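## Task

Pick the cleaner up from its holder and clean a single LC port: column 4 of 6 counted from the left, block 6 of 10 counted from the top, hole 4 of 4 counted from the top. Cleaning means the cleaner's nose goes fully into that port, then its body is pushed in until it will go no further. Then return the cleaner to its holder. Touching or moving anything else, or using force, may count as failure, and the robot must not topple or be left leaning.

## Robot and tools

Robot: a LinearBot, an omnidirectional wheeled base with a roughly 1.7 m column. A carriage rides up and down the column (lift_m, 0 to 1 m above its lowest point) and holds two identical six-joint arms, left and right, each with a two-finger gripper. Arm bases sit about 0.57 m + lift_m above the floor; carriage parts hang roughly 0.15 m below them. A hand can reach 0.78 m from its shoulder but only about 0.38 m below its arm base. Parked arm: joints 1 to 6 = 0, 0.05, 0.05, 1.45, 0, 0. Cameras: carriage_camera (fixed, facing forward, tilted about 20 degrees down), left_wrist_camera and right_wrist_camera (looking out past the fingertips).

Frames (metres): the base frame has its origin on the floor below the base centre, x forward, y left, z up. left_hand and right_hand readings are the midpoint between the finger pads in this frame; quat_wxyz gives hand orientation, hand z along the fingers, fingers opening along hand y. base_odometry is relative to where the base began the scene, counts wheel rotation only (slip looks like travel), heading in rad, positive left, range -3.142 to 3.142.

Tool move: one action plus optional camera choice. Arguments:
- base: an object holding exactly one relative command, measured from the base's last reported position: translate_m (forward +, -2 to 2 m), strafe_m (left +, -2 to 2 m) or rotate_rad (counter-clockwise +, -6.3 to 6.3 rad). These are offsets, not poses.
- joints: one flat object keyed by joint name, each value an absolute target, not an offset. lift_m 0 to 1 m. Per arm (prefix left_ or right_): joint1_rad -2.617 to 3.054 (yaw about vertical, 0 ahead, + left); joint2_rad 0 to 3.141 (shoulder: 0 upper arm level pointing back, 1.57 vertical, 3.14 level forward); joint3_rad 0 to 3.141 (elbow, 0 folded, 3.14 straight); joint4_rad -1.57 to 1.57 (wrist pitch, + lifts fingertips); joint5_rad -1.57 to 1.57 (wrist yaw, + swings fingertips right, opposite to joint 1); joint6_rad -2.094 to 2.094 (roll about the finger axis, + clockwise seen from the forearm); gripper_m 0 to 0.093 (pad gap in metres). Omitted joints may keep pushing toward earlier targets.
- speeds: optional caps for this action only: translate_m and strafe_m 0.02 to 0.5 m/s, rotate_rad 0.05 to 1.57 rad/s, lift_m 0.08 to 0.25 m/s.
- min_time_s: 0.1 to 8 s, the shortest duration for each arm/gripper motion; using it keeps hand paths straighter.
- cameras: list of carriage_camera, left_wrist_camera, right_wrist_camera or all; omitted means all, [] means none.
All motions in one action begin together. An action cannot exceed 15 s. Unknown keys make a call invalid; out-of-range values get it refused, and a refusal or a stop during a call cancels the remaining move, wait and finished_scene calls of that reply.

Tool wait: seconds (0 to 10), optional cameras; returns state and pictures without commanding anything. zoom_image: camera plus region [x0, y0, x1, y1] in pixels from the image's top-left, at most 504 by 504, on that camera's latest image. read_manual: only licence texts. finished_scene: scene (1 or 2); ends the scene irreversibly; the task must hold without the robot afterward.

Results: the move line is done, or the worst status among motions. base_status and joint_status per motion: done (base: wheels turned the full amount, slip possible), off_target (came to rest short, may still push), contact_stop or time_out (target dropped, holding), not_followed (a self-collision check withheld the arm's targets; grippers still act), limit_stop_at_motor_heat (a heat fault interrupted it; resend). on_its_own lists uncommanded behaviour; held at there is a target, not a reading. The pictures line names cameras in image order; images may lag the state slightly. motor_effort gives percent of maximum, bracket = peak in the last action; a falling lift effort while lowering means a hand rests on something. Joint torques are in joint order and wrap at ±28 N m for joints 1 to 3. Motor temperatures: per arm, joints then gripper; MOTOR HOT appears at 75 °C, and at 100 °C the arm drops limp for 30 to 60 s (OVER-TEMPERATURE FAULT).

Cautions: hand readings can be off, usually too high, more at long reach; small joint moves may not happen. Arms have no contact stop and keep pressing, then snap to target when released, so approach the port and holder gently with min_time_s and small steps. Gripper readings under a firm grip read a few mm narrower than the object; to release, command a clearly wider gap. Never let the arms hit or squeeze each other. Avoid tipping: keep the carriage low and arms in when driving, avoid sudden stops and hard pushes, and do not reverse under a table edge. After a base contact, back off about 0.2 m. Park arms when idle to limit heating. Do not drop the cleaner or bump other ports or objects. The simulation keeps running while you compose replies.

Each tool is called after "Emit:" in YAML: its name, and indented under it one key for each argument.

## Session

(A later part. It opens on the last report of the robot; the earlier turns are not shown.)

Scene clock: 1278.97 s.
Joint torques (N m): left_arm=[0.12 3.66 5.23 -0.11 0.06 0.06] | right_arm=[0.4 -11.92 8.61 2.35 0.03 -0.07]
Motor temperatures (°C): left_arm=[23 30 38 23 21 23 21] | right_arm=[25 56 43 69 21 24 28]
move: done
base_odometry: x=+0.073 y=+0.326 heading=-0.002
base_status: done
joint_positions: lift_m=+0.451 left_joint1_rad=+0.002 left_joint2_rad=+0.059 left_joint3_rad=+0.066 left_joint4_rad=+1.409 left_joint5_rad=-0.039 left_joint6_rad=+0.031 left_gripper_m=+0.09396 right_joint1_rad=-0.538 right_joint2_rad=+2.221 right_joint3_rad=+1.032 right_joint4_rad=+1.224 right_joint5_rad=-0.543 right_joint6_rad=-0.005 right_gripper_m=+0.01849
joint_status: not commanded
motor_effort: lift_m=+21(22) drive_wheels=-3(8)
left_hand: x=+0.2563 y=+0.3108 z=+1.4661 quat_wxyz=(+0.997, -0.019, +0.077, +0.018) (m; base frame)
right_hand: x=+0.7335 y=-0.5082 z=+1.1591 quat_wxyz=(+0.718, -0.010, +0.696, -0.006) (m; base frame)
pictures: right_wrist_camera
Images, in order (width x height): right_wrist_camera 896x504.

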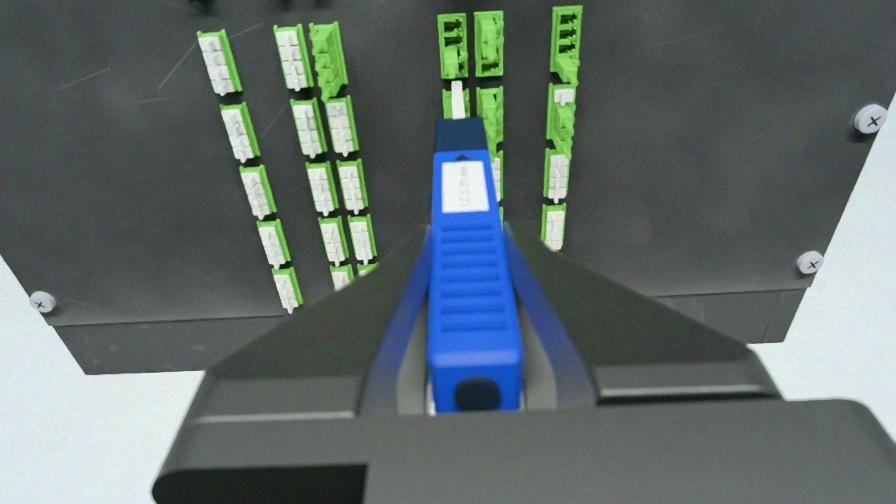

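Emit:
move:
  base: {"strafe_m": 0.001}
  speeds: {"strafe_m": 0.02}
  cameras: ["right_wrist_camera"]

Emit:
zoom_image:
  camera: "right_wrist_camera"
  region: [420, 20, 500, 100]

Scene clock: 1288.87 s.
Joint torques (N m): left_arm=[0.24 3.77 5.3 -0.13 0.06 0.05] | right_arm=[0.39 -12.16 8.59 2.39 0.07 -0.07]
Motor temperatures (°C): left_arm=[23 30 38 23 21 23 21] | right_arm=[25 56 43 69 21 24 28]
move: done
base_odometry: x=+0.073 y=+0.327 heading=-0.001
base_status: done
joint_positions: lift_m=+0.451 left_joint1_rad=+0.002 left_joint2_rad=+0.059 left_joint3_rad=+0.066 left_joint4_rad=+1.409 left_joint5_rad=-0.039 left_joint6_rad=+0.031 left_gripper_m=+0.09396 right_joint1_rad=-0.536 right_joint2_rad=+2.221 right_joint3_rad=+1.032 right_joint4_rad=+1.224 right_joint5_rad=-0.543 right_joint6_rad=-0.005 right_gripper_m=+0.01849
joint_status: not commanded
motor_effort: lift_m=+22(22) drive_wheels=-1(4)
left_hand: x=+0.2563 y=+0.3108 z=+1.4661 quat_wxyz=(+0.997, -0.019, +0.077, +0.018) (m; base frame)
right_hand: x=+0.7337 y=-0.5076 z=+1.1590 quat_wxyz=(+0.718, -0.010, +0.696, -0.006) (m; base frame)
pictures: right_wrist_camera
Images, in order (width x height): right_wrist_camera 896x504.

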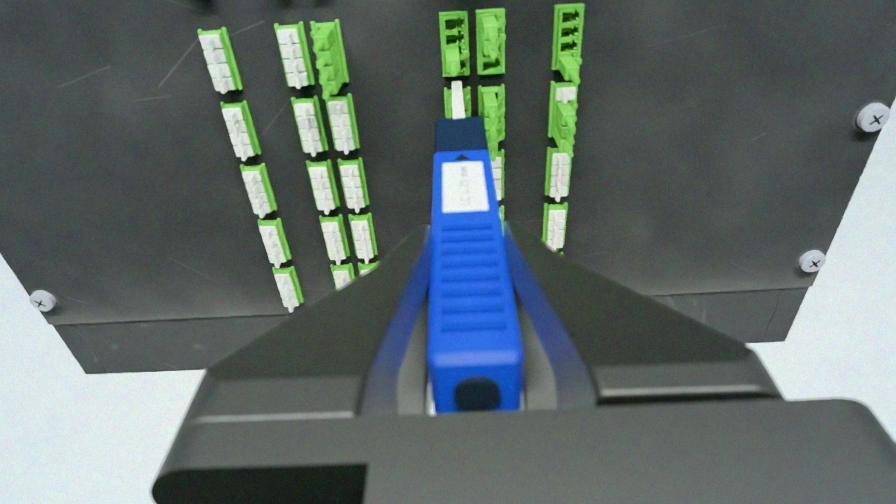

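Scaled by 6.300 from the camera's 896x504 image, which has a finer 1280x720 frame.

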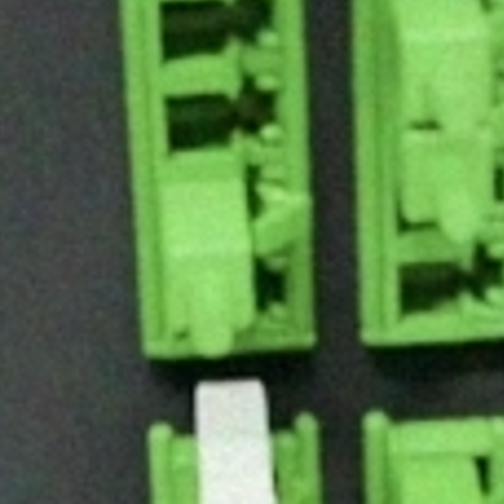

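Emit:
move:
  base: {"translate_m": 0.01}
  joints: {"lift_m": 0.4525}
  speeds: {"translate_m": 0.03, "lift_m": 0.08}
  cameras: ["right_wrist_camera"]

Emit:
zoom_image:
  camera: "right_wrist_camera"
  region: [420, 20, 500, 100]

Scene clock: 1301.07 s.
Joint torques (N m): left_arm=[0.17 3.67 5.09 -0.17 0.08 0.06] | right_arm=[0.57 -11.71 8.58 2.36 0.06 -0.07]
Motor temperatures (°C): left_arm=[23 30 38 23 21 23 21] | right_arm=[25 56 43 69 21 24 28]
move: done
base_odometry: x=+0.083 y=+0.327 heading=-0.001
base_status: done
joint_positions: lift_m=+0.452 left_joint1_rad=+0.002 left_joint2_rad=+0.059 left_joint3_rad=+0.067 left_joint4_rad=+1.409 left_joint5_rad=-0.039 left_joint6_rad=+0.031 left_gripper_m=+0.09396 right_joint1_rad=-0.539 right_joint2_rad=+2.221 right_joint3_rad=+1.032 right_joint4_rad=+1.226 right_joint5_rad=-0.547 right_joint6_rad=-0.005 right_gripper_m=+0.01849
joint_status: all done
motor_effort: lift_m=+21(25) drive_wheels=+2(10)
left_hand: x=+0.2562 y=+0.3108 z=+1.4673 quat_wxyz=(+0.997, -0.019, +0.077, +0.018) (m; base frame)
right_hand: x=+0.7331 y=-0.5083 z=+1.1605 quat_wxyz=(+0.718, -0.011, +0.696, -0.006) (m; base frame)
pictures: right_wrist_camera
Images, in order (width x height): right_wrist_camera 896x504.

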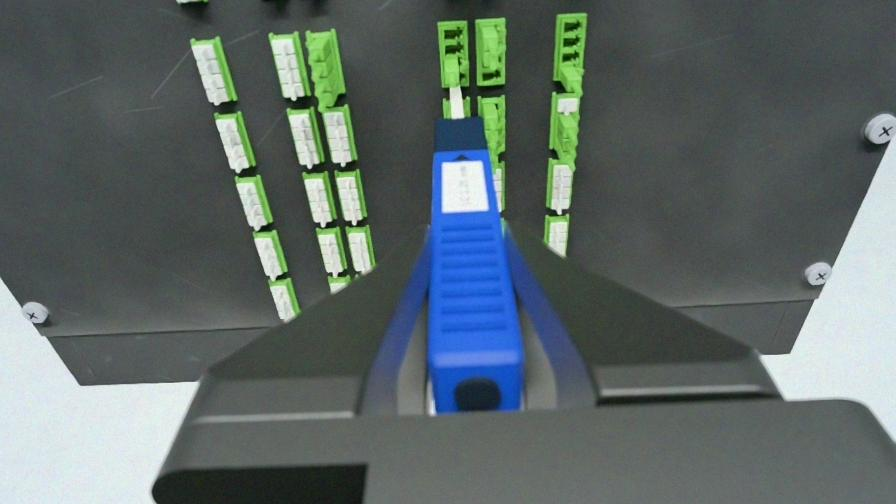

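Scaled by 6.300 from the camera's 896x504 image, which has a finer 1280x720 frame.

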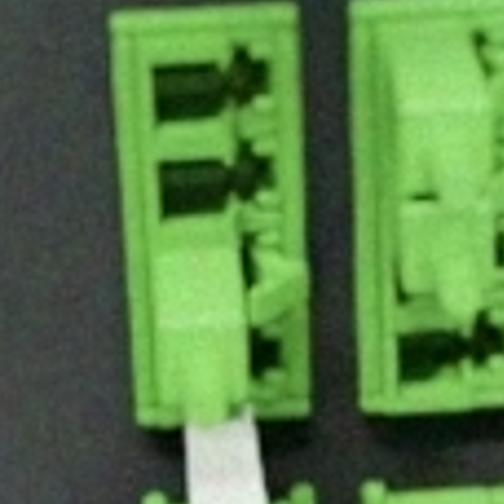

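Emit:
zoom_image:
  camera: "right_wrist_camera"
  region: [432, 70, 492, 130]

Scaled by 8.400 from the camera's 896x504 image, which has a finer 1280x720 frame.

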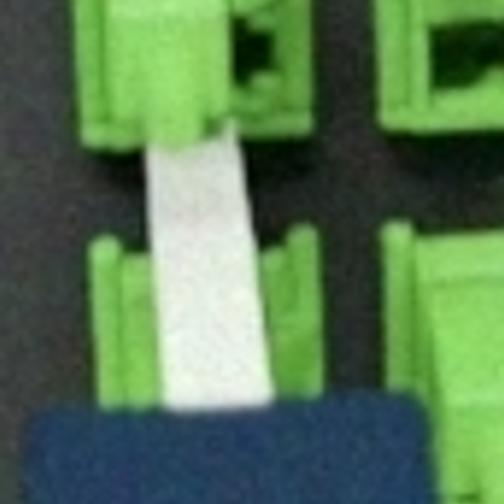

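Emit:
zoom_image:
  camera: "right_wrist_camera"
  region: [360, 60, 580, 300]

Scaled by 2.100 from the camera's 896x504 image, which has a finer 1280x720 frame.

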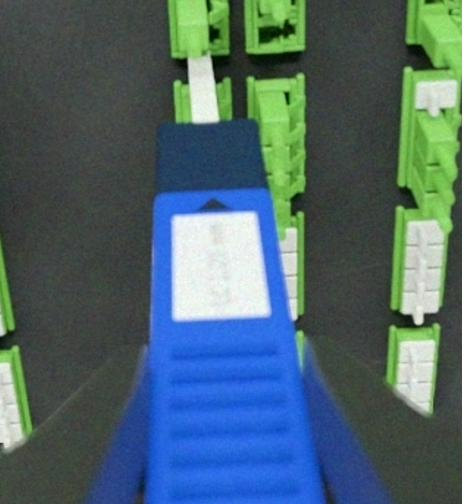

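Emit:
move:
  base: {"translate_m": -0.006}
  speeds: {"translate_m": 0.03}
  cameras: ["right_wrist_camera"]

Emit:
zoom_image:
  camera: "right_wrist_camera"
  region: [420, 20, 500, 100]

Emit:
zoom_image:
  camera: "right_wrist_camera"
  region: [432, 70, 492, 130]

Scene clock: 1347.13 s.
Joint torques (N m): left_arm=[0.16 3.71 5.07 -0.17 0.08 0.04] | right_arm=[0.69 -11.78 8.34 2.36 0.09 -0.06]
Motor temperatures (°C): left_arm=[23 30 38 23 21 23 21] | right_arm=[25 56 43 70 21 24 28]
move: done
base_odometry: x=+0.077 y=+0.327 heading=-0.001
base_status: done
joint_positions: lift_m=+0.452 left_joint1_rad=+0.002 left_joint2_rad=+0.059 left_joint3_rad=+0.067 left_joint4_rad=+1.409 left_joint5_rad=-0.039 left_joint6_rad=+0.031 left_gripper_m=+0.09396 right_joint1_rad=-0.539 right_joint2_rad=+2.221 right_joint3_rad=+1.032 right_joint4_rad=+1.226 right_joint5_rad=-0.547 right_joint6_rad=-0.005 right_gripper_m=+0.01849
joint_status: not commanded
motor_effort: lift_m=+22(22) drive_wheels=+1(8)
left_hand: x=+0.2562 y=+0.3108 z=+1.4673 quat_wxyz=(+0.997, -0.019, +0.077, +0.018) (m; base frame)
right_hand: x=+0.7331 y=-0.5082 z=+1.1605 quat_wxyz=(+0.718, -0.011, +0.696, -0.006) (m; base frame)
pictures: right_wrist_camera
Images, in order (width x height): right_wrist_camera 896x504.

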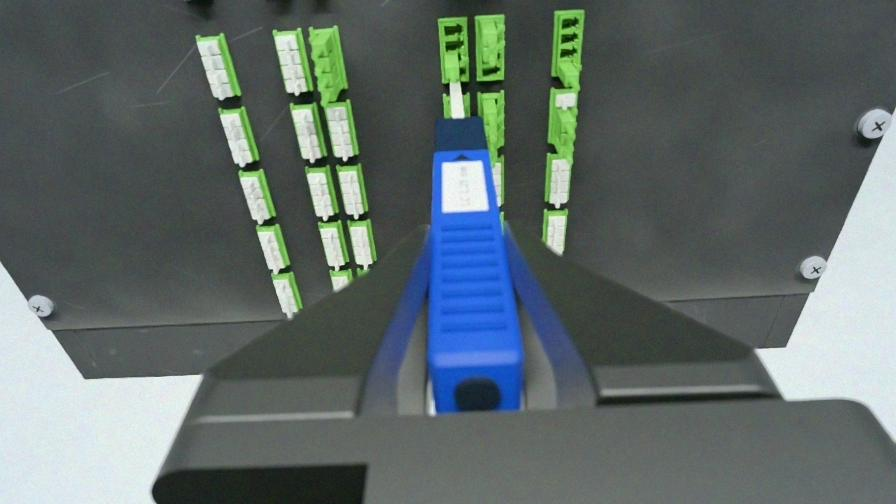

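Scaled by 6.300 from the camera's 896x504 image, which has a finer 1280x720 frame.

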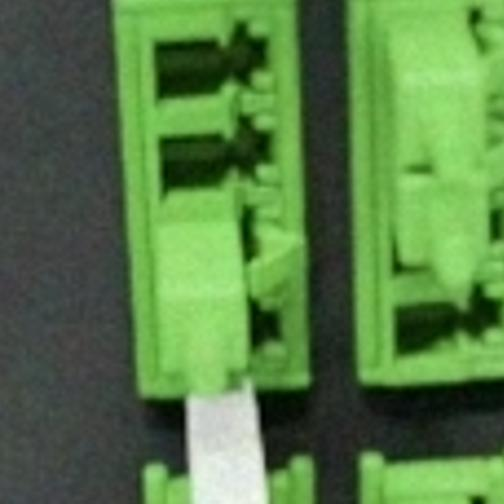

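Scaled by 8.400 from the camera's 896x504 image, which has a finer 1280x720 frame.

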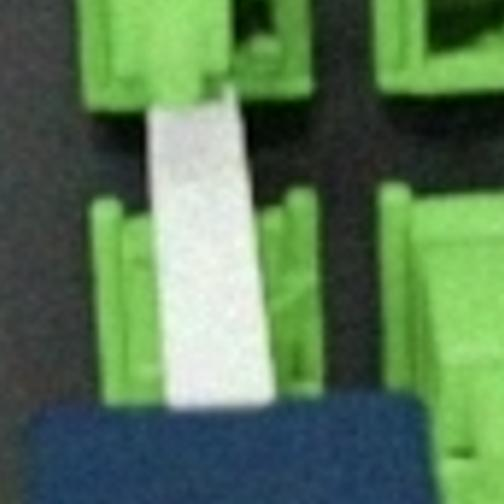

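Emit:
move:
  base: {"translate_m": -0.012}
  speeds: {"translate_m": 0.04}
  cameras: []

Emit:
move:
  joints: {"right_joint5_rad": -0.522, "right_joint1_rad": -0.5385, "lift_m": 0.457}
  speeds: {"lift_m": 0.08}
  min_time_s: 0.4
  cameras: []

Scene clock: 1418.80 s.
Joint torques (N m): left_arm=[0.12 3.74 5.16 -0.14 0.07 0.03] | right_arm=[0.58 -11.95 8.57 2.38 0.08 -0.06]
Motor temperatures (°C): left_arm=[23 30 38 23 21 23 21] | right_arm=[25 57 43 70 21 24 28]
move: done
base_odometry: x=+0.065 y=+0.327 heading=-0.001
base_status: done
joint_positions: lift_m=+0.452 left_joint1_rad=+0.002 left_joint2_rad=+0.059 left_joint3_rad=+0.067 left_joint4_rad=+1.409 left_joint5_rad=-0.039 left_joint6_rad=+0.031 left_gripper_m=+0.09396 right_joint1_rad=-0.539 right_joint2_rad=+2.221 right_joint3_rad=+1.032 right_joint4_rad=+1.226 right_joint5_rad=-0.547 right_joint6_rad=-0.005 right_gripper_m=+0.01849
joint_status: not commanded
motor_effort: lift_m=+22(22) drive_wheels=-1(9)
left_hand: x=+0.2562 y=+0.3108 z=+1.4673 quat_wxyz=(+0.997, -0.019, +0.077, +0.018) (m; base frame)
right_hand: x=+0.7331 y=-0.5083 z=+1.1605 quat_wxyz=(+0.718, -0.011, +0.696, -0.006) (m; base frame)
pictures: none
No camera images: "cameras" was empty.

Scene clock: 1419.50 s.
Joint torques (N m): left_arm=[0.2 3.69 5.14 -0.14 0.07 0.05] | right_arm=[0.39 -11.77 8.49 2.35 0.21 -0.07]
Motor temperatures (°C): left_arm=[23 30 38 23 21 23 21] | right_arm=[25 57 43 70 21 24 28]
move: done
base_odometry: x=+0.065 y=+0.327 heading=-0.001
base_status: not commanded
joint_positions: lift_m=+0.457 left_joint1_rad=+0.002 left_joint2_rad=+0.059 left_joint3_rad=+0.067 left_joint4_rad=+1.409 left_joint5_rad=-0.039 left_joint6_rad=+0.031 left_gripper_m=+0.09396 right_joint1_rad=-0.539 right_joint2_rad=+2.221 right_joint3_rad=+1.033 right_joint4_rad=+1.227 right_joint5_rad=-0.537 right_joint6_rad=-0.005 right_gripper_m=+0.01849
joint_status: all done
motor_effort: lift_m=+21(25) drive_wheels=+1(2)
left_hand: x=+0.2562 y=+0.3108 z=+1.4719 quat_wxyz=(+0.997, -0.019, +0.077, +0.018) (m; base frame)
right_hand: x=+0.7333 y=-0.5101 z=+1.1657 quat_wxyz=(+0.719, -0.008, +0.695, -0.010) (m; base frame)
pictures: none
No camera images: "cameras" was empty.

Emit:
move:
  base: {"strafe_m": 0.004}
  joints: {"right_joint5_rad": -0.537}
  speeds: {"strafe_m": 0.02}
  cameras: ["right_wrist_camera"]

Emit:
zoom_image:
  camera: "right_wrist_camera"
  region: [420, 20, 500, 100]

Emit:
zoom_image:
  camera: "right_wrist_camera"
  region: [432, 70, 492, 130]

Scene clock: 1424.87 s.
Joint torques (N m): left_arm=[0.24 3.67 5.18 -0.14 0.07 0.05] | right_arm=[0.39 -11.74 8.49 2.34 0.04 -0.06]
Motor temperatures (°C): left_arm=[23 30 38 23 21 23 21] | right_arm=[25 57 42 70 21 24 28]
move: done
base_odometry: x=+0.065 y=+0.330 heading=-0.002
base_status: done
joint_positions: lift_m=+0.457 left_joint1_rad=+0.002 left_joint2_rad=+0.059 left_joint3_rad=+0.067 left_joint4_rad=+1.409 left_joint5_rad=-0.039 left_joint6_rad=+0.031 left_gripper_m=+0.09396 right_joint1_rad=-0.539 right_joint2_rad=+2.221 right_joint3_rad=+1.033 right_joint4_rad=+1.227 right_joint5_rad=-0.536 right_joint6_rad=-0.005 right_gripper_m=+0.01849
joint_status: all done
motor_effort: lift_m=+21(21) drive_wheels=+4(6)
left_hand: x=+0.2562 y=+0.3108 z=+1.4719 quat_wxyz=(+0.997, -0.019, +0.077, +0.018) (m; base frame)
right_hand: x=+0.7333 y=-0.5102 z=+1.1657 quat_wxyz=(+0.719, -0.008, +0.695, -0.010) (m; base frame)
pictures: right_wrist_camera
Images, in order (width x height): right_wrist_camera 896x504.

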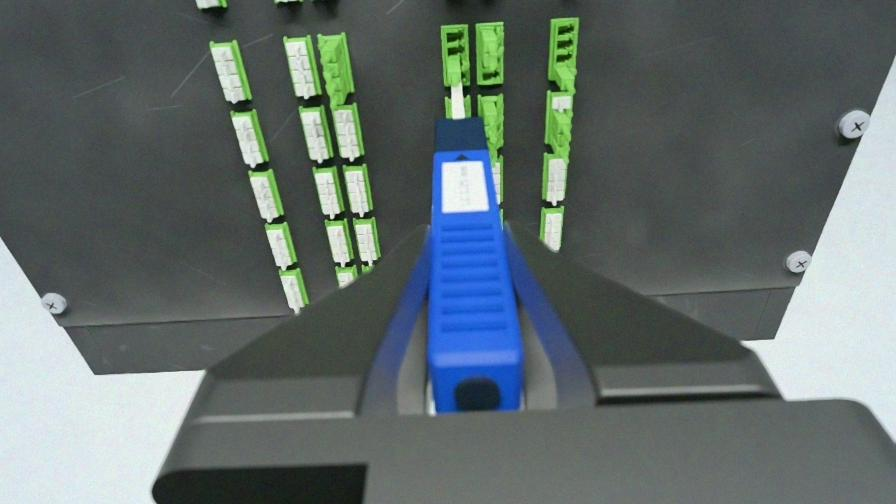

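Scaled by 6.300 from the camera's 896x504 image, which has a finer 1280x720 frame.

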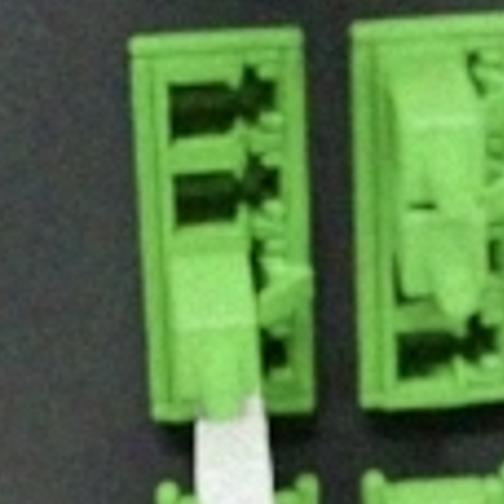

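Scaled by 8.400 from the camera's 896x504 image, which has a finer 1280x720 frame.

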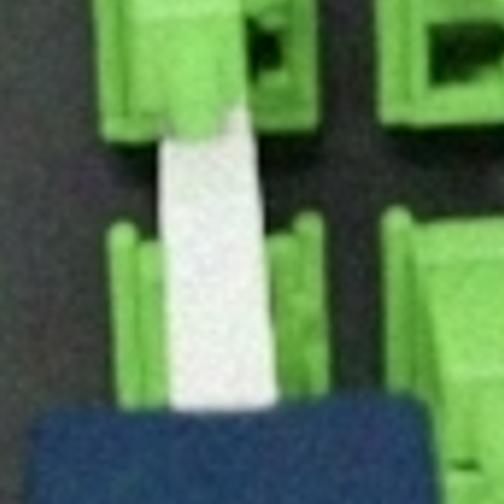

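Emit:
move:
  joints: {"right_joint5_rad": -0.552}
  min_time_s: 0.3
  cameras: []

Scene clock: 1465.73 s.
Joint torques (N m): left_arm=[0.16 3.79 5.08 -0.17 0.07 0.04] | right_arm=[0.44 -11.9 8.53 2.36 -0.13 -0.07]
Motor temperatures (°C): left_arm=[23 30 38 23 21 23 21] | right_arm=[25 57 41 71 21 24 28]
move: done
base_odometry: x=+0.065 y=+0.330 heading=-0.002
base_status: not commanded
joint_positions: lift_m=+0.457 left_joint1_rad=+0.002 left_joint2_rad=+0.059 left_joint3_rad=+0.067 left_joint4_rad=+1.409 left_joint5_rad=-0.039 left_joint6_rad=+0.031 left_gripper_m=+0.09396 right_joint1_rad=-0.539 right_joint2_rad=+2.221 right_joint3_rad=+1.033 right_joint4_rad=+1.227 right_joint5_rad=-0.537 right_joint6_rad=-0.005 right_gripper_m=+0.01849
joint_status: all done
motor_effort: lift_m=+21(21) drive_wheels=+4(4)
left_hand: x=+0.2562 y=+0.3108 z=+1.4719 quat_wxyz=(+0.997, -0.019, +0.077, +0.018) (m; base frame)
right_hand: x=+0.7333 y=-0.5100 z=+1.1657 quat_wxyz=(+0.719, -0.008, +0.695, -0.010) (m; base frame)
pictures: none
No camera images: "cameras" was empty.

Emit:
move:
  base: {"translate_m": 0.006}
  joints: {"right_joint5_rad": -0.546}
  speeds: {"translate_m": 0.03}
  cameras: ["right_wrist_camera"]

Emit:
zoom_image:
  camera: "right_wrist_camera"
  region: [420, 20, 500, 100]

Emit:
zoom_image:
  camera: "right_wrist_camera"
  region: [432, 70, 492, 130]

Scene clock: 1472.83 s.
Joint torques (N m): left_arm=[0.13 3.66 5.04 -0.14 0.05 0.05] | right_arm=[0.47 -12.08 8.51 2.4 -0.06 -0.06]
Motor temperatures (°C): left_arm=[23 30 38 23 21 23 21] | right_arm=[25 57 41 71 21 24 28]
move: done
base_odometry: x=+0.071 y=+0.330 heading=-0.002
base_status: done
joint_positions: lift_m=+0.457 left_joint1_rad=+0.002 left_joint2_rad=+0.059 left_joint3_rad=+0.067 left_joint4_rad=+1.409 left_joint5_rad=-0.039 left_joint6_rad=+0.031 left_gripper_m=+0.09396 right_joint1_rad=-0.539 right_joint2_rad=+2.221 right_joint3_rad=+1.033 right_joint4_rad=+1.227 right_joint5_rad=-0.538 right_joint6_rad=-0.005 right_gripper_m=+0.01849
joint_status: all done
motor_effort: lift_m=+21(22) drive_wheels=+2(12)
left_hand: x=+0.2562 y=+0.3108 z=+1.4719 quat_wxyz=(+0.997, -0.019, +0.077, +0.018) (m; base frame)
right_hand: x=+0.7333 y=-0.5099 z=+1.1657 quat_wxyz=(+0.719, -0.008, +0.695, -0.009) (m; base frame)
pictures: right_wrist_camera
Images, in order (width x height): right_wrist_camera 896x504.

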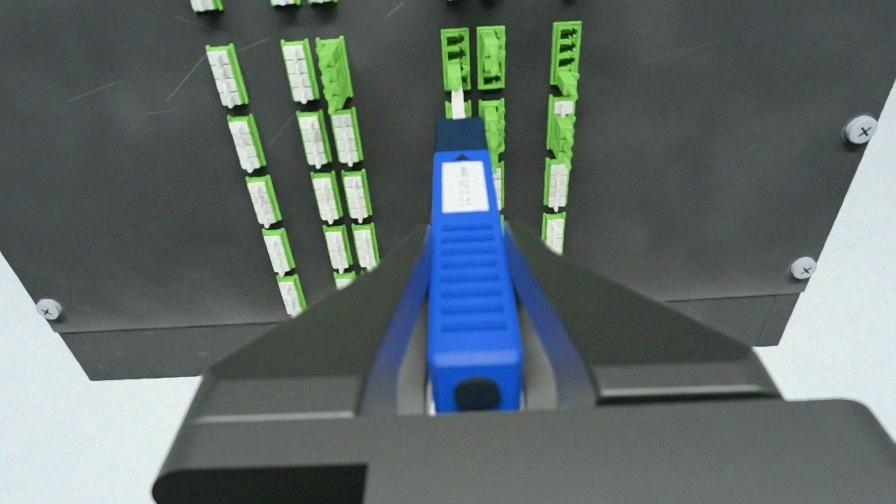

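Scaled by 6.300 from the camera's 896x504 image, which has a finer 1280x720 frame.

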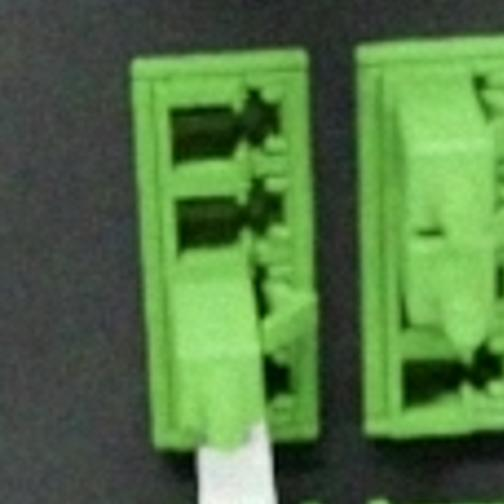

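Scaled by 8.400 from the camera's 896x504 image, which has a finer 1280x720 frame.

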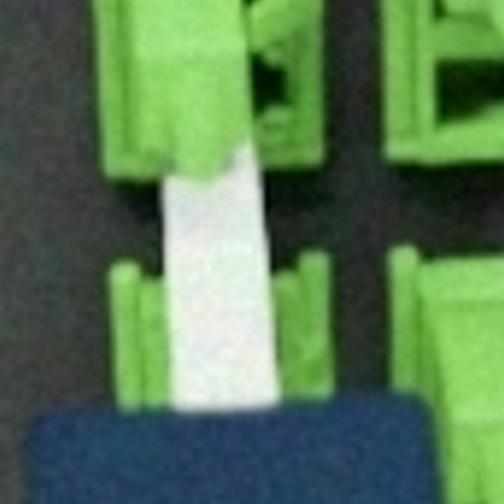

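Emit:
move:
  base: {"strafe_m": 0.001}
  speeds: {"strafe_m": 0.02}
  cameras: ["right_wrist_camera"]

Emit:
zoom_image:
  camera: "right_wrist_camera"
  region: [420, 20, 500, 100]

Emit:
zoom_image:
  camera: "right_wrist_camera"
  region: [432, 70, 492, 130]

Scene clock: 1488.17 s.
Joint torques (N m): left_arm=[0.13 3.67 5.2 -0.15 0.05 0.07] | right_arm=[0.36 -11.77 8.5 2.34 -0.04 -0.07]
Motor temperatures (°C): left_arm=[23 30 38 23 21 23 21] | right_arm=[25 57 40 71 21 24 28]
move: done
base_odometry: x=+0.071 y=+0.331 heading=-0.002
base_status: done
joint_positions: lift_m=+0.457 left_joint1_rad=+0.002 left_joint2_rad=+0.059 left_joint3_rad=+0.067 left_joint4_rad=+1.409 left_joint5_rad=-0.039 left_joint6_rad=+0.031 left_gripper_m=+0.09396 right_joint1_rad=-0.539 right_joint2_rad=+2.221 right_joint3_rad=+1.033 right_joint4_rad=+1.226 right_joint5_rad=-0.538 right_joint6_rad=-0.005 right_gripper_m=+0.01849
joint_status: not commanded
motor_effort: lift_m=+21(21) drive_wheels=+3(7)
left_hand: x=+0.2562 y=+0.3108 z=+1.4719 quat_wxyz=(+0.997, -0.019, +0.077, +0.018) (m; base frame)
right_hand: x=+0.7334 y=-0.5097 z=+1.1655 quat_wxyz=(+0.719, -0.008, +0.695, -0.009) (m; base frame)
pictures: right_wrist_camera
Images, in order (width x height): right_wrist_camera 896x504.

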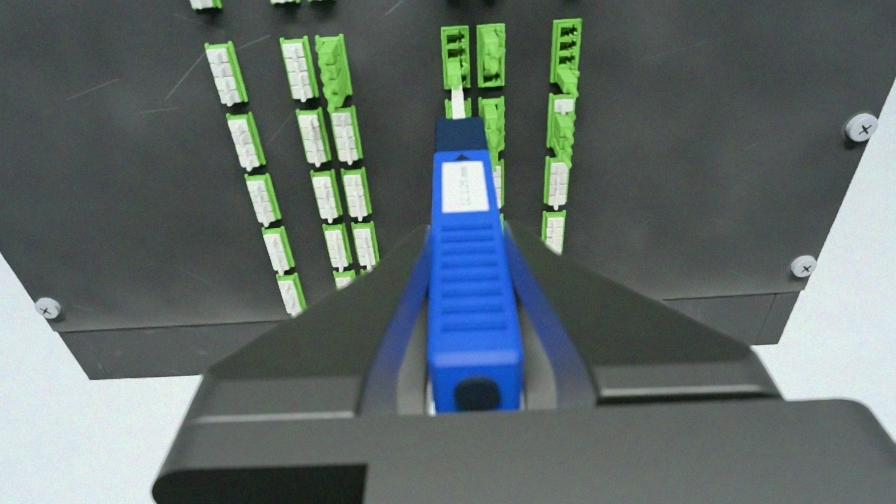

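Scaled by 6.300 from the camera's 896x504 image, which has a finer 1280x720 frame.

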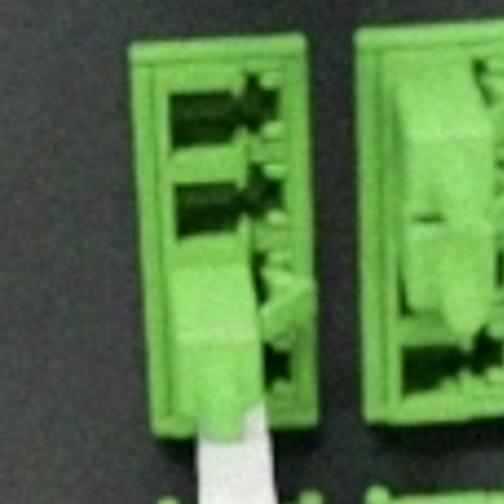

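Scaled by 8.400 from the camera's 896x504 image, which has a finer 1280x720 frame.

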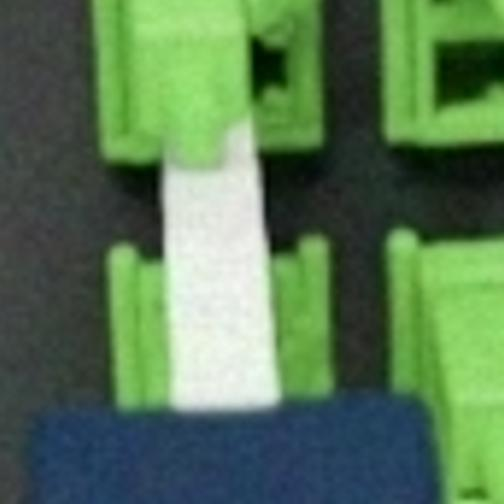

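Emit:
move:
  joints: {"right_joint5_rad": -0.558}
  min_time_s: 0.3
  cameras: []

Scene clock: 1494.00 s.
Joint torques (N m): left_arm=[0.25 3.78 5.08 -0.16 0.08 0.05] | right_arm=[0.38 -11.9 8.5 2.37 -0.17 -0.07]
Motor temperatures (°C): left_arm=[23 30 38 23 21 23 21] | right_arm=[25 57 40 71 21 24 28]
move: done
base_odometry: x=+0.071 y=+0.331 heading=-0.002
base_status: not commanded
joint_positions: lift_m=+0.457 left_joint1_rad=+0.002 left_joint2_rad=+0.059 left_joint3_rad=+0.067 left_joint4_rad=+1.409 left_joint5_rad=-0.039 left_joint6_rad=+0.031 left_gripper_m=+0.09396 right_joint1_rad=-0.539 right_joint2_rad=+2.221 right_joint3_rad=+1.033 right_joint4_rad=+1.226 right_joint5_rad=-0.543 right_joint6_rad=-0.005 right_gripper_m=+0.01849
joint_status: all done
motor_effort: lift_m=+20(21) drive_wheels=+2(2)
left_hand: x=+0.2562 y=+0.3108 z=+1.4719 quat_wxyz=(+0.997, -0.019, +0.077, +0.018) (m; base frame)
right_hand: x=+0.7334 y=-0.5088 z=+1.1655 quat_wxyz=(+0.719, -0.010, +0.695, -0.007) (m; base frame)
pictures: none
No camera images: "cameras" was empty.

Emit:
move:
  base: {"translate_m": 0.005}
  joints: {"right_joint5_rad": -0.540}
  speeds: {"translate_m": 0.03}
  cameras: ["right_wrist_camera"]

Emit:
zoom_image:
  camera: "right_wrist_camera"
  region: [420, 20, 500, 100]

Emit:
zoom_image:
  camera: "right_wrist_camera"
  region: [432, 70, 492, 130]

Scene clock: 1498.70 s.
Joint torques (N m): left_arm=[0.16 3.77 5.07 -0.13 0.08 0.08] | right_arm=[0.42 -11.86 8.5 2.35 0.04 -0.07]
Motor temperatures (°C): left_arm=[23 30 38 23 21 23 21] | right_arm=[25 57 40 70 21 24 28]
move: done
base_odometry: x=+0.076 y=+0.331 heading=-0.002
base_status: done
joint_positions: lift_m=+0.457 left_joint1_rad=+0.002 left_joint2_rad=+0.059 left_joint3_rad=+0.067 left_joint4_rad=+1.408 left_joint5_rad=-0.039 left_joint6_rad=+0.031 left_gripper_m=+0.09396 right_joint1_rad=-0.539 right_joint2_rad=+2.221 right_joint3_rad=+1.033 right_joint4_rad=+1.227 right_joint5_rad=-0.541 right_joint6_rad=-0.005 right_gripper_m=+0.01849
joint_status: all done
motor_effort: lift_m=+21(21) drive_wheels=+2(10)
left_hand: x=+0.2564 y=+0.3108 z=+1.4719 quat_wxyz=(+0.997, -0.019, +0.078, +0.018) (m; base frame)
right_hand: x=+0.7333 y=-0.5094 z=+1.1658 quat_wxyz=(+0.719, -0.010, +0.695, -0.008) (m; base frame)
pictures: right_wrist_camera
Images, in order (width x height): right_wrist_camera 896x504.

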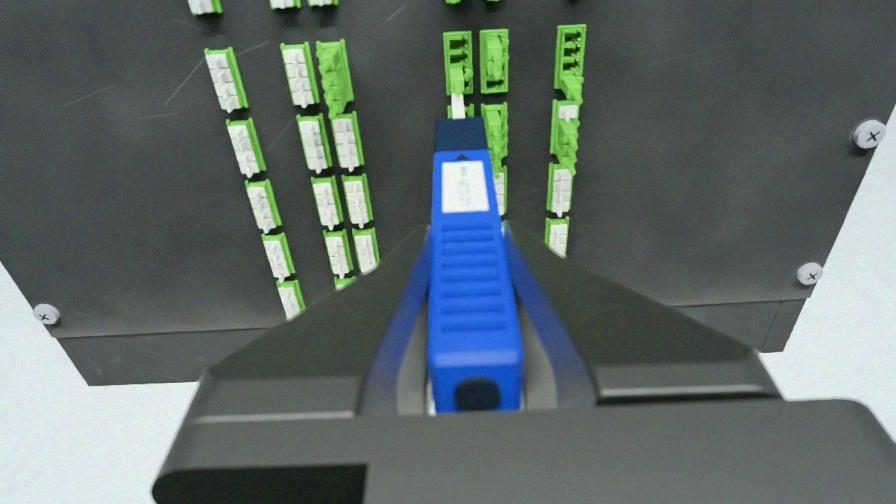

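Scaled by 6.300 from the camera's 896x504 image, which has a finer 1280x720 frame.

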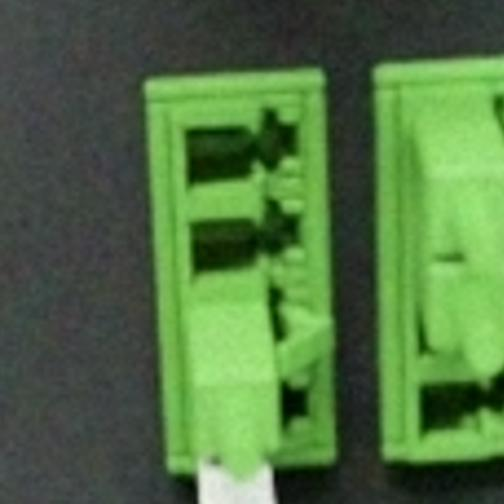

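Scaled by 8.400 from the camera's 896x504 image, which has a finer 1280x720 frame.

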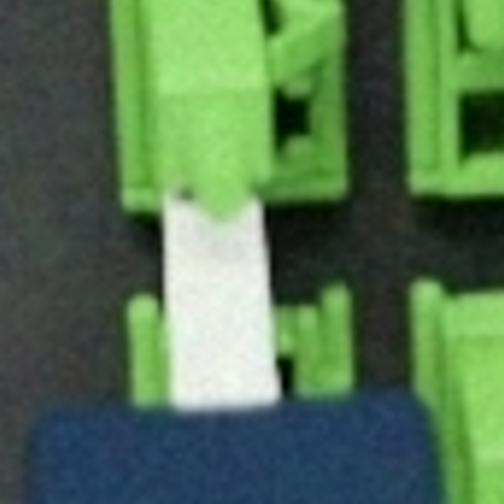

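Emit:
move:
  cameras: ["right_wrist_camera"]

Scene clock: 1524.90 s.
Joint torques (N m): left_arm=[0.02 3.74 5.19 -0.14 0.09 0.05] | right_arm=[0.42 -11.89 8.5 2.35 0.04 -0.07]
Motor temperatures (°C): left_arm=[23 30 38 23 21 23 21] | right_arm=[25 57 40 71 21 24 28]
base_odometry: x=+0.076 y=+0.331 heading=-0.002
base_status: done
joint_positions: lift_m=+0.457 left_joint1_rad=+0.002 left_joint2_rad=+0.059 left_joint3_rad=+0.067 left_joint4_rad=+1.408 left_joint5_rad=-0.039 left_joint6_rad=+0.031 left_gripper_m=+0.09396 right_joint1_rad=-0.539 right_joint2_rad=+2.221 right_joint3_rad=+1.033 right_joint4_rad=+1.227 right_joint5_rad=-0.541 right_joint6_rad=-0.005 right_gripper_m=+0.01849
joint_status: all done
motor_effort: lift_m=+21(21) drive_wheels=+1(10)
left_hand: x=+0.2564 y=+0.3108 z=+1.4719 quat_wxyz=(+0.997, -0.019, +0.078, +0.018) (m; base frame)
right_hand: x=+0.7333 y=-0.5094 z=+1.1658 quat_wxyz=(+0.719, -0.010, +0.695, -0.008) (m; base frame)
pictures: right_wrist_camera
Images, in order (width x height): right_wrist_camera 896x504.

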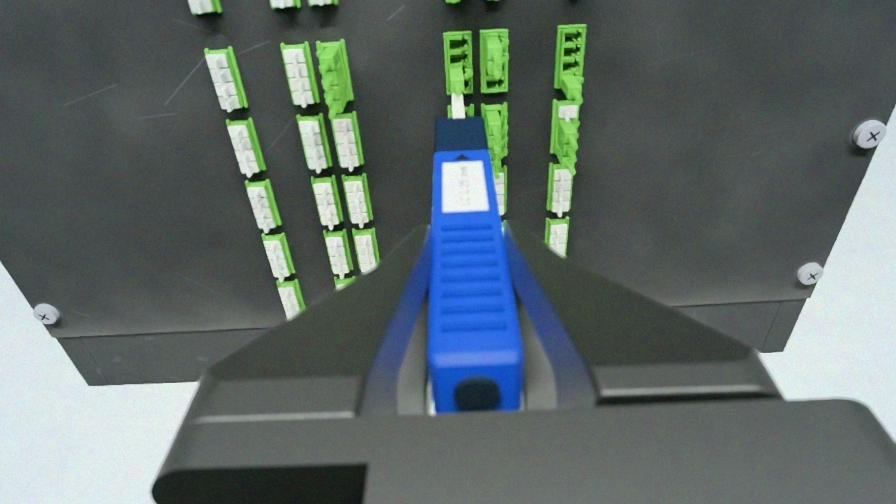

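Emit:
zoom_image:
  camera: "right_wrist_camera"
  region: [420, 20, 500, 100]

Emit:
zoom_image:
  camera: "right_wrist_camera"
  region: [432, 70, 492, 130]

Scaled by 6.300 from the camera's 896x504 image, which has a finer 1280x720 frame.

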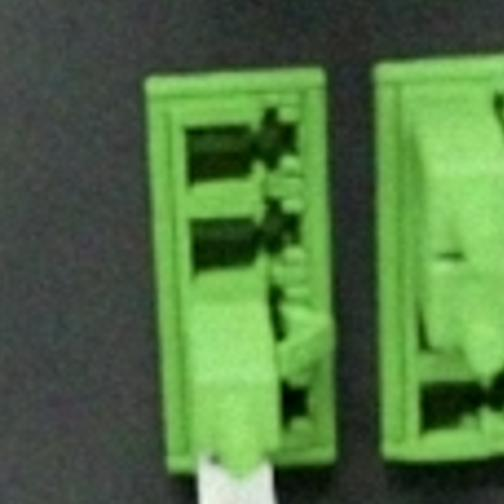

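Scaled by 8.400 from the camera's 896x504 image, which has a finer 1280x720 frame.

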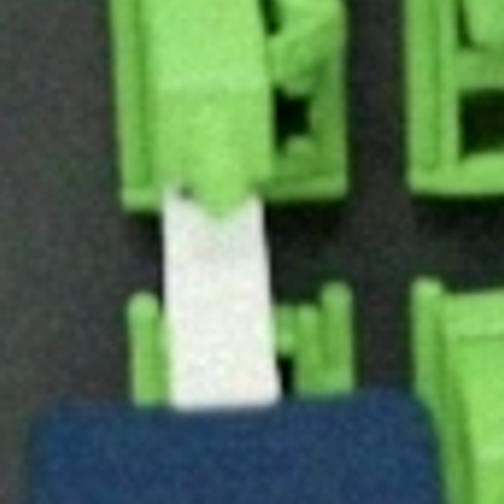

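Emit:
move:
  base: {"translate_m": 0.003}
  speeds: {"translate_m": 0.02}
  cameras: ["right_wrist_camera"]

Emit:
zoom_image:
  camera: "right_wrist_camera"
  region: [420, 20, 500, 100]

Emit:
zoom_image:
  camera: "right_wrist_camera"
  region: [432, 70, 492, 130]

Scene clock: 1540.17 s.
Joint torques (N m): left_arm=[0.06 3.6 5.26 -0.18 0.1 0.05] | right_arm=[0.42 -11.78 8.34 2.35 0 -0.07]
Motor temperatures (°C): left_arm=[23 30 38 23 21 23 21] | right_arm=[25 57 40 71 21 24 28]
move: done
base_odometry: x=+0.079 y=+0.331 heading=-0.002
base_status: done
joint_positions: lift_m=+0.457 left_joint1_rad=+0.002 left_joint2_rad=+0.059 left_joint3_rad=+0.067 left_joint4_rad=+1.408 left_joint5_rad=-0.039 left_joint6_rad=+0.031 left_gripper_m=+0.09396 right_joint1_rad=-0.539 right_joint2_rad=+2.221 right_joint3_rad=+1.033 right_joint4_rad=+1.227 right_joint5_rad=-0.539 right_joint6_rad=-0.005 right_gripper_m=+0.01849
joint_status: not commanded
motor_effort: lift_m=+21(22) drive_wheels=-1(10)
left_hand: x=+0.2564 y=+0.3108 z=+1.4719 quat_wxyz=(+0.997, -0.019, +0.078, +0.018) (m; base frame)
right_hand: x=+0.7333 y=-0.5097 z=+1.1658 quat_wxyz=(+0.719, -0.009, +0.695, -0.009) (m; base frame)
pictures: right_wrist_camera
Images, in order (width x height): right_wrist_camera 896x504.

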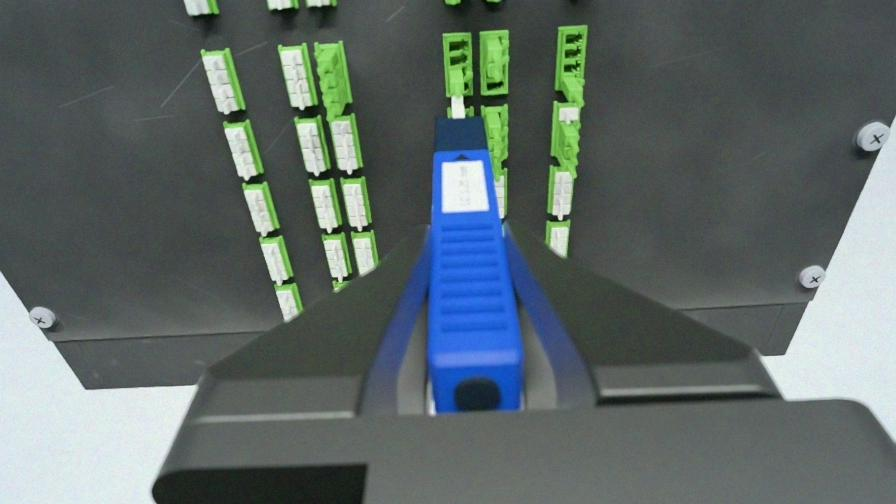

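Scaled by 6.300 from the camera's 896x504 image, which has a finer 1280x720 frame.

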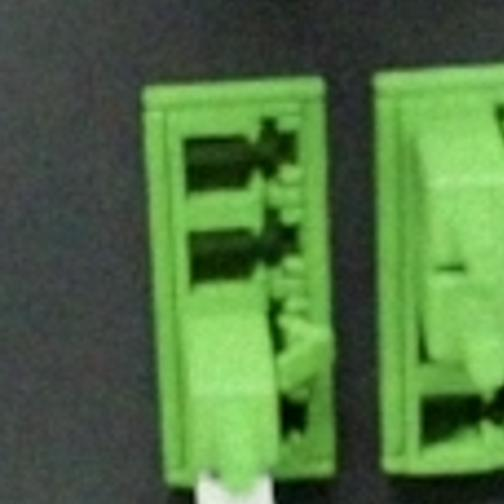

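Scaled by 8.400 from the camera's 896x504 image, which has a finer 1280x720 frame.

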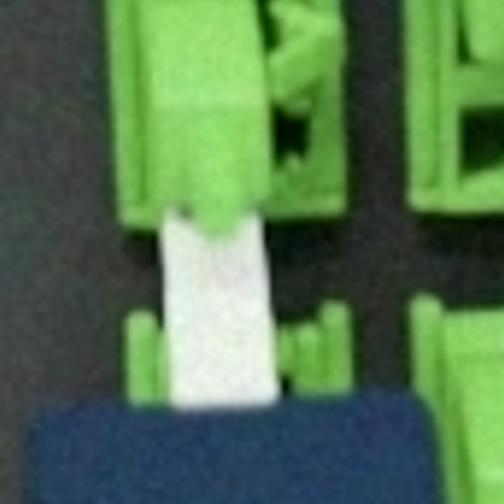

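Emit:
move:
  base: {"translate_m": 0.003}
  speeds: {"translate_m": 0.02}
  cameras: ["right_wrist_camera"]

Emit:
zoom_image:
  camera: "right_wrist_camera"
  region: [420, 20, 500, 100]

Emit:
zoom_image:
  camera: "right_wrist_camera"
  region: [432, 70, 492, 130]

Scene clock: 1549.10 s.
Joint torques (N m): left_arm=[0.17 3.7 5.14 -0.14 0.08 0.04] | right_arm=[0.42 -11.99 8.54 2.34 0.02 -0.08]
Motor temperatures (°C): left_arm=[23 30 38 23 21 23 21] | right_arm=[25 57 40 71 21 24 28]
move: done
base_odometry: x=+0.082 y=+0.331 heading=-0.002
base_status: done
joint_positions: lift_m=+0.457 left_joint1_rad=+0.002 left_joint2_rad=+0.059 left_joint3_rad=+0.067 left_joint4_rad=+1.408 left_joint5_rad=-0.039 left_joint6_rad=+0.031 left_gripper_m=+0.09396 right_joint1_rad=-0.539 right_joint2_rad=+2.221 right_joint3_rad=+1.033 right_joint4_rad=+1.228 right_joint5_rad=-0.538 right_joint6_rad=-0.005 right_gripper_m=+0.01849
joint_status: not commanded
motor_effort: lift_m=+21(21) drive_wheels=-2(12)
left_hand: x=+0.2564 y=+0.3108 z=+1.4719 quat_wxyz=(+0.997, -0.019, +0.078, +0.018) (m; base frame)
right_hand: x=+0.7333 y=-0.5098 z=+1.1659 quat_wxyz=(+0.719, -0.009, +0.695, -0.009) (m; base frame)
pictures: right_wrist_camera
Images, in order (width x height): right_wrist_camera 896x504.

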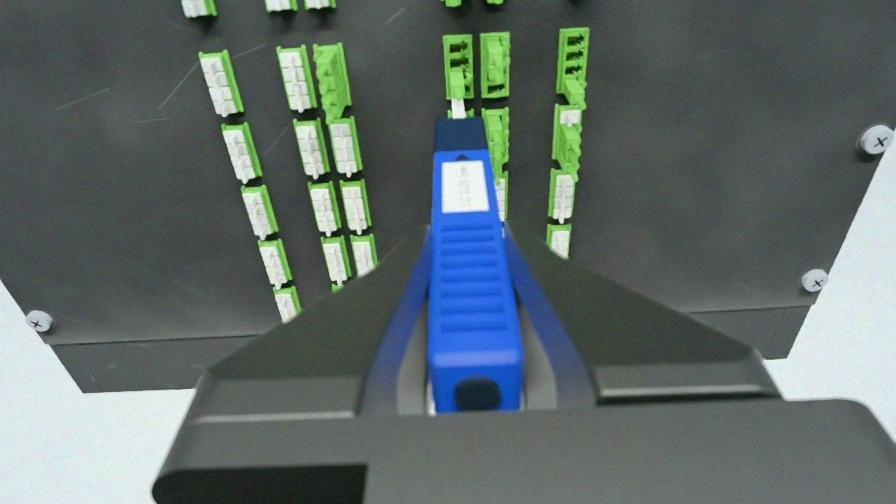

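Scaled by 6.300 from the camera's 896x504 image, which has a finer 1280x720 frame.

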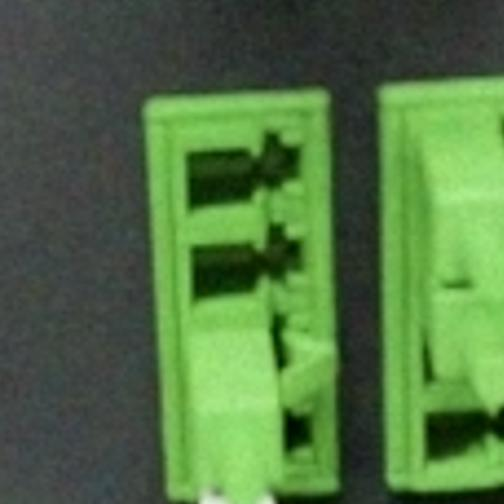

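Scaled by 8.400 from the camera's 896x504 image, which has a finer 1280x720 frame.

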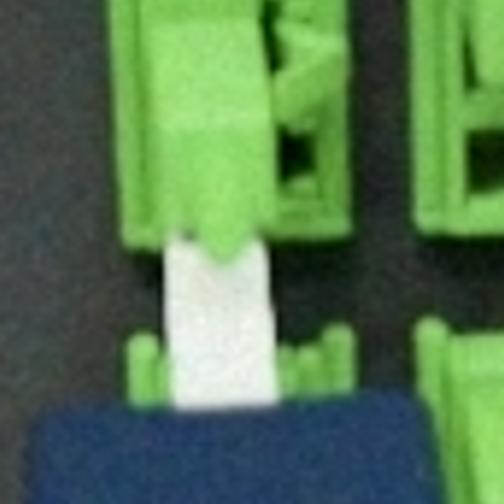

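Emit:
move:
  base: {"translate_m": 0.003}
  speeds: {"translate_m": 0.02}
  cameras: ["right_wrist_camera"]

Emit:
zoom_image:
  camera: "right_wrist_camera"
  region: [420, 25, 500, 105]

Emit:
zoom_image:
  camera: "right_wrist_camera"
  region: [432, 70, 492, 130]

Scene clock: 1556.53 s.
Joint torques (N m): left_arm=[0.25 3.79 5.12 -0.15 0.07 0.03] | right_arm=[0.49 -11.89 8.47 2.33 0.02 -0.08]
Motor temperatures (°C): left_arm=[23 30 38 23 21 23 21] | right_arm=[25 57 40 71 21 24 28]
move: done
base_odometry: x=+0.085 y=+0.332 heading=-0.002
base_status: done
joint_positions: lift_m=+0.457 left_joint1_rad=+0.002 left_joint2_rad=+0.059 left_joint3_rad=+0.067 left_joint4_rad=+1.409 left_joint5_rad=-0.039 left_joint6_rad=+0.031 left_gripper_m=+0.09396 right_joint1_rad=-0.539 right_joint2_rad=+2.221 right_joint3_rad=+1.033 right_joint4_rad=+1.228 right_joint5_rad=-0.538 right_joint6_rad=-0.005 right_gripper_m=+0.01849
joint_status: not commanded
motor_effort: lift_m=+21(21) drive_wheels=-3(10)
left_hand: x=+0.2563 y=+0.3108 z=+1.4719 quat_wxyz=(+0.997, -0.019, +0.077, +0.018) (m; base frame)
right_hand: x=+0.7333 y=-0.5099 z=+1.1660 quat_wxyz=(+0.719, -0.009, +0.695, -0.010) (m; base frame)
pictures: right_wrist_camera
Images, in order (width x height): right_wrist_camera 896x504.

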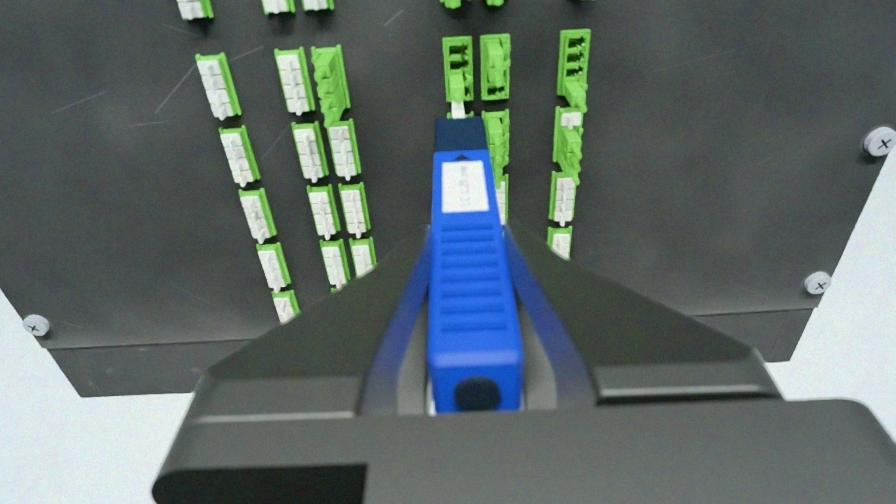

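Scaled by 6.300 from the camera's 896x504 image, which has a finer 1280x720 frame.

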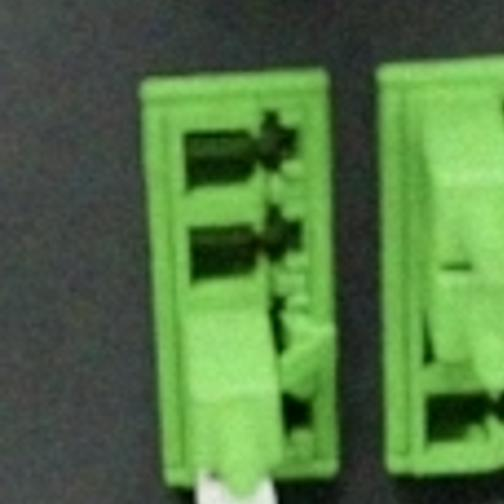

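Scaled by 8.400 from the camera's 896x504 image, which has a finer 1280x720 frame.

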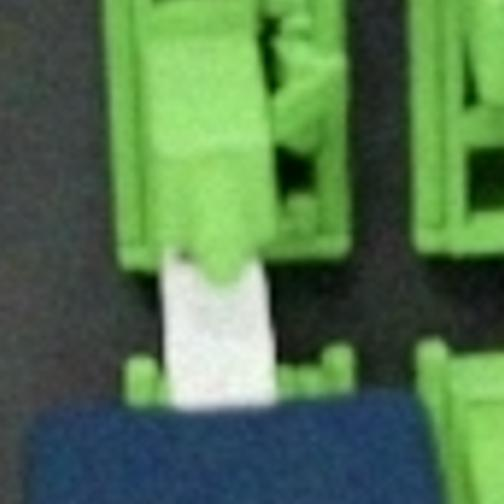

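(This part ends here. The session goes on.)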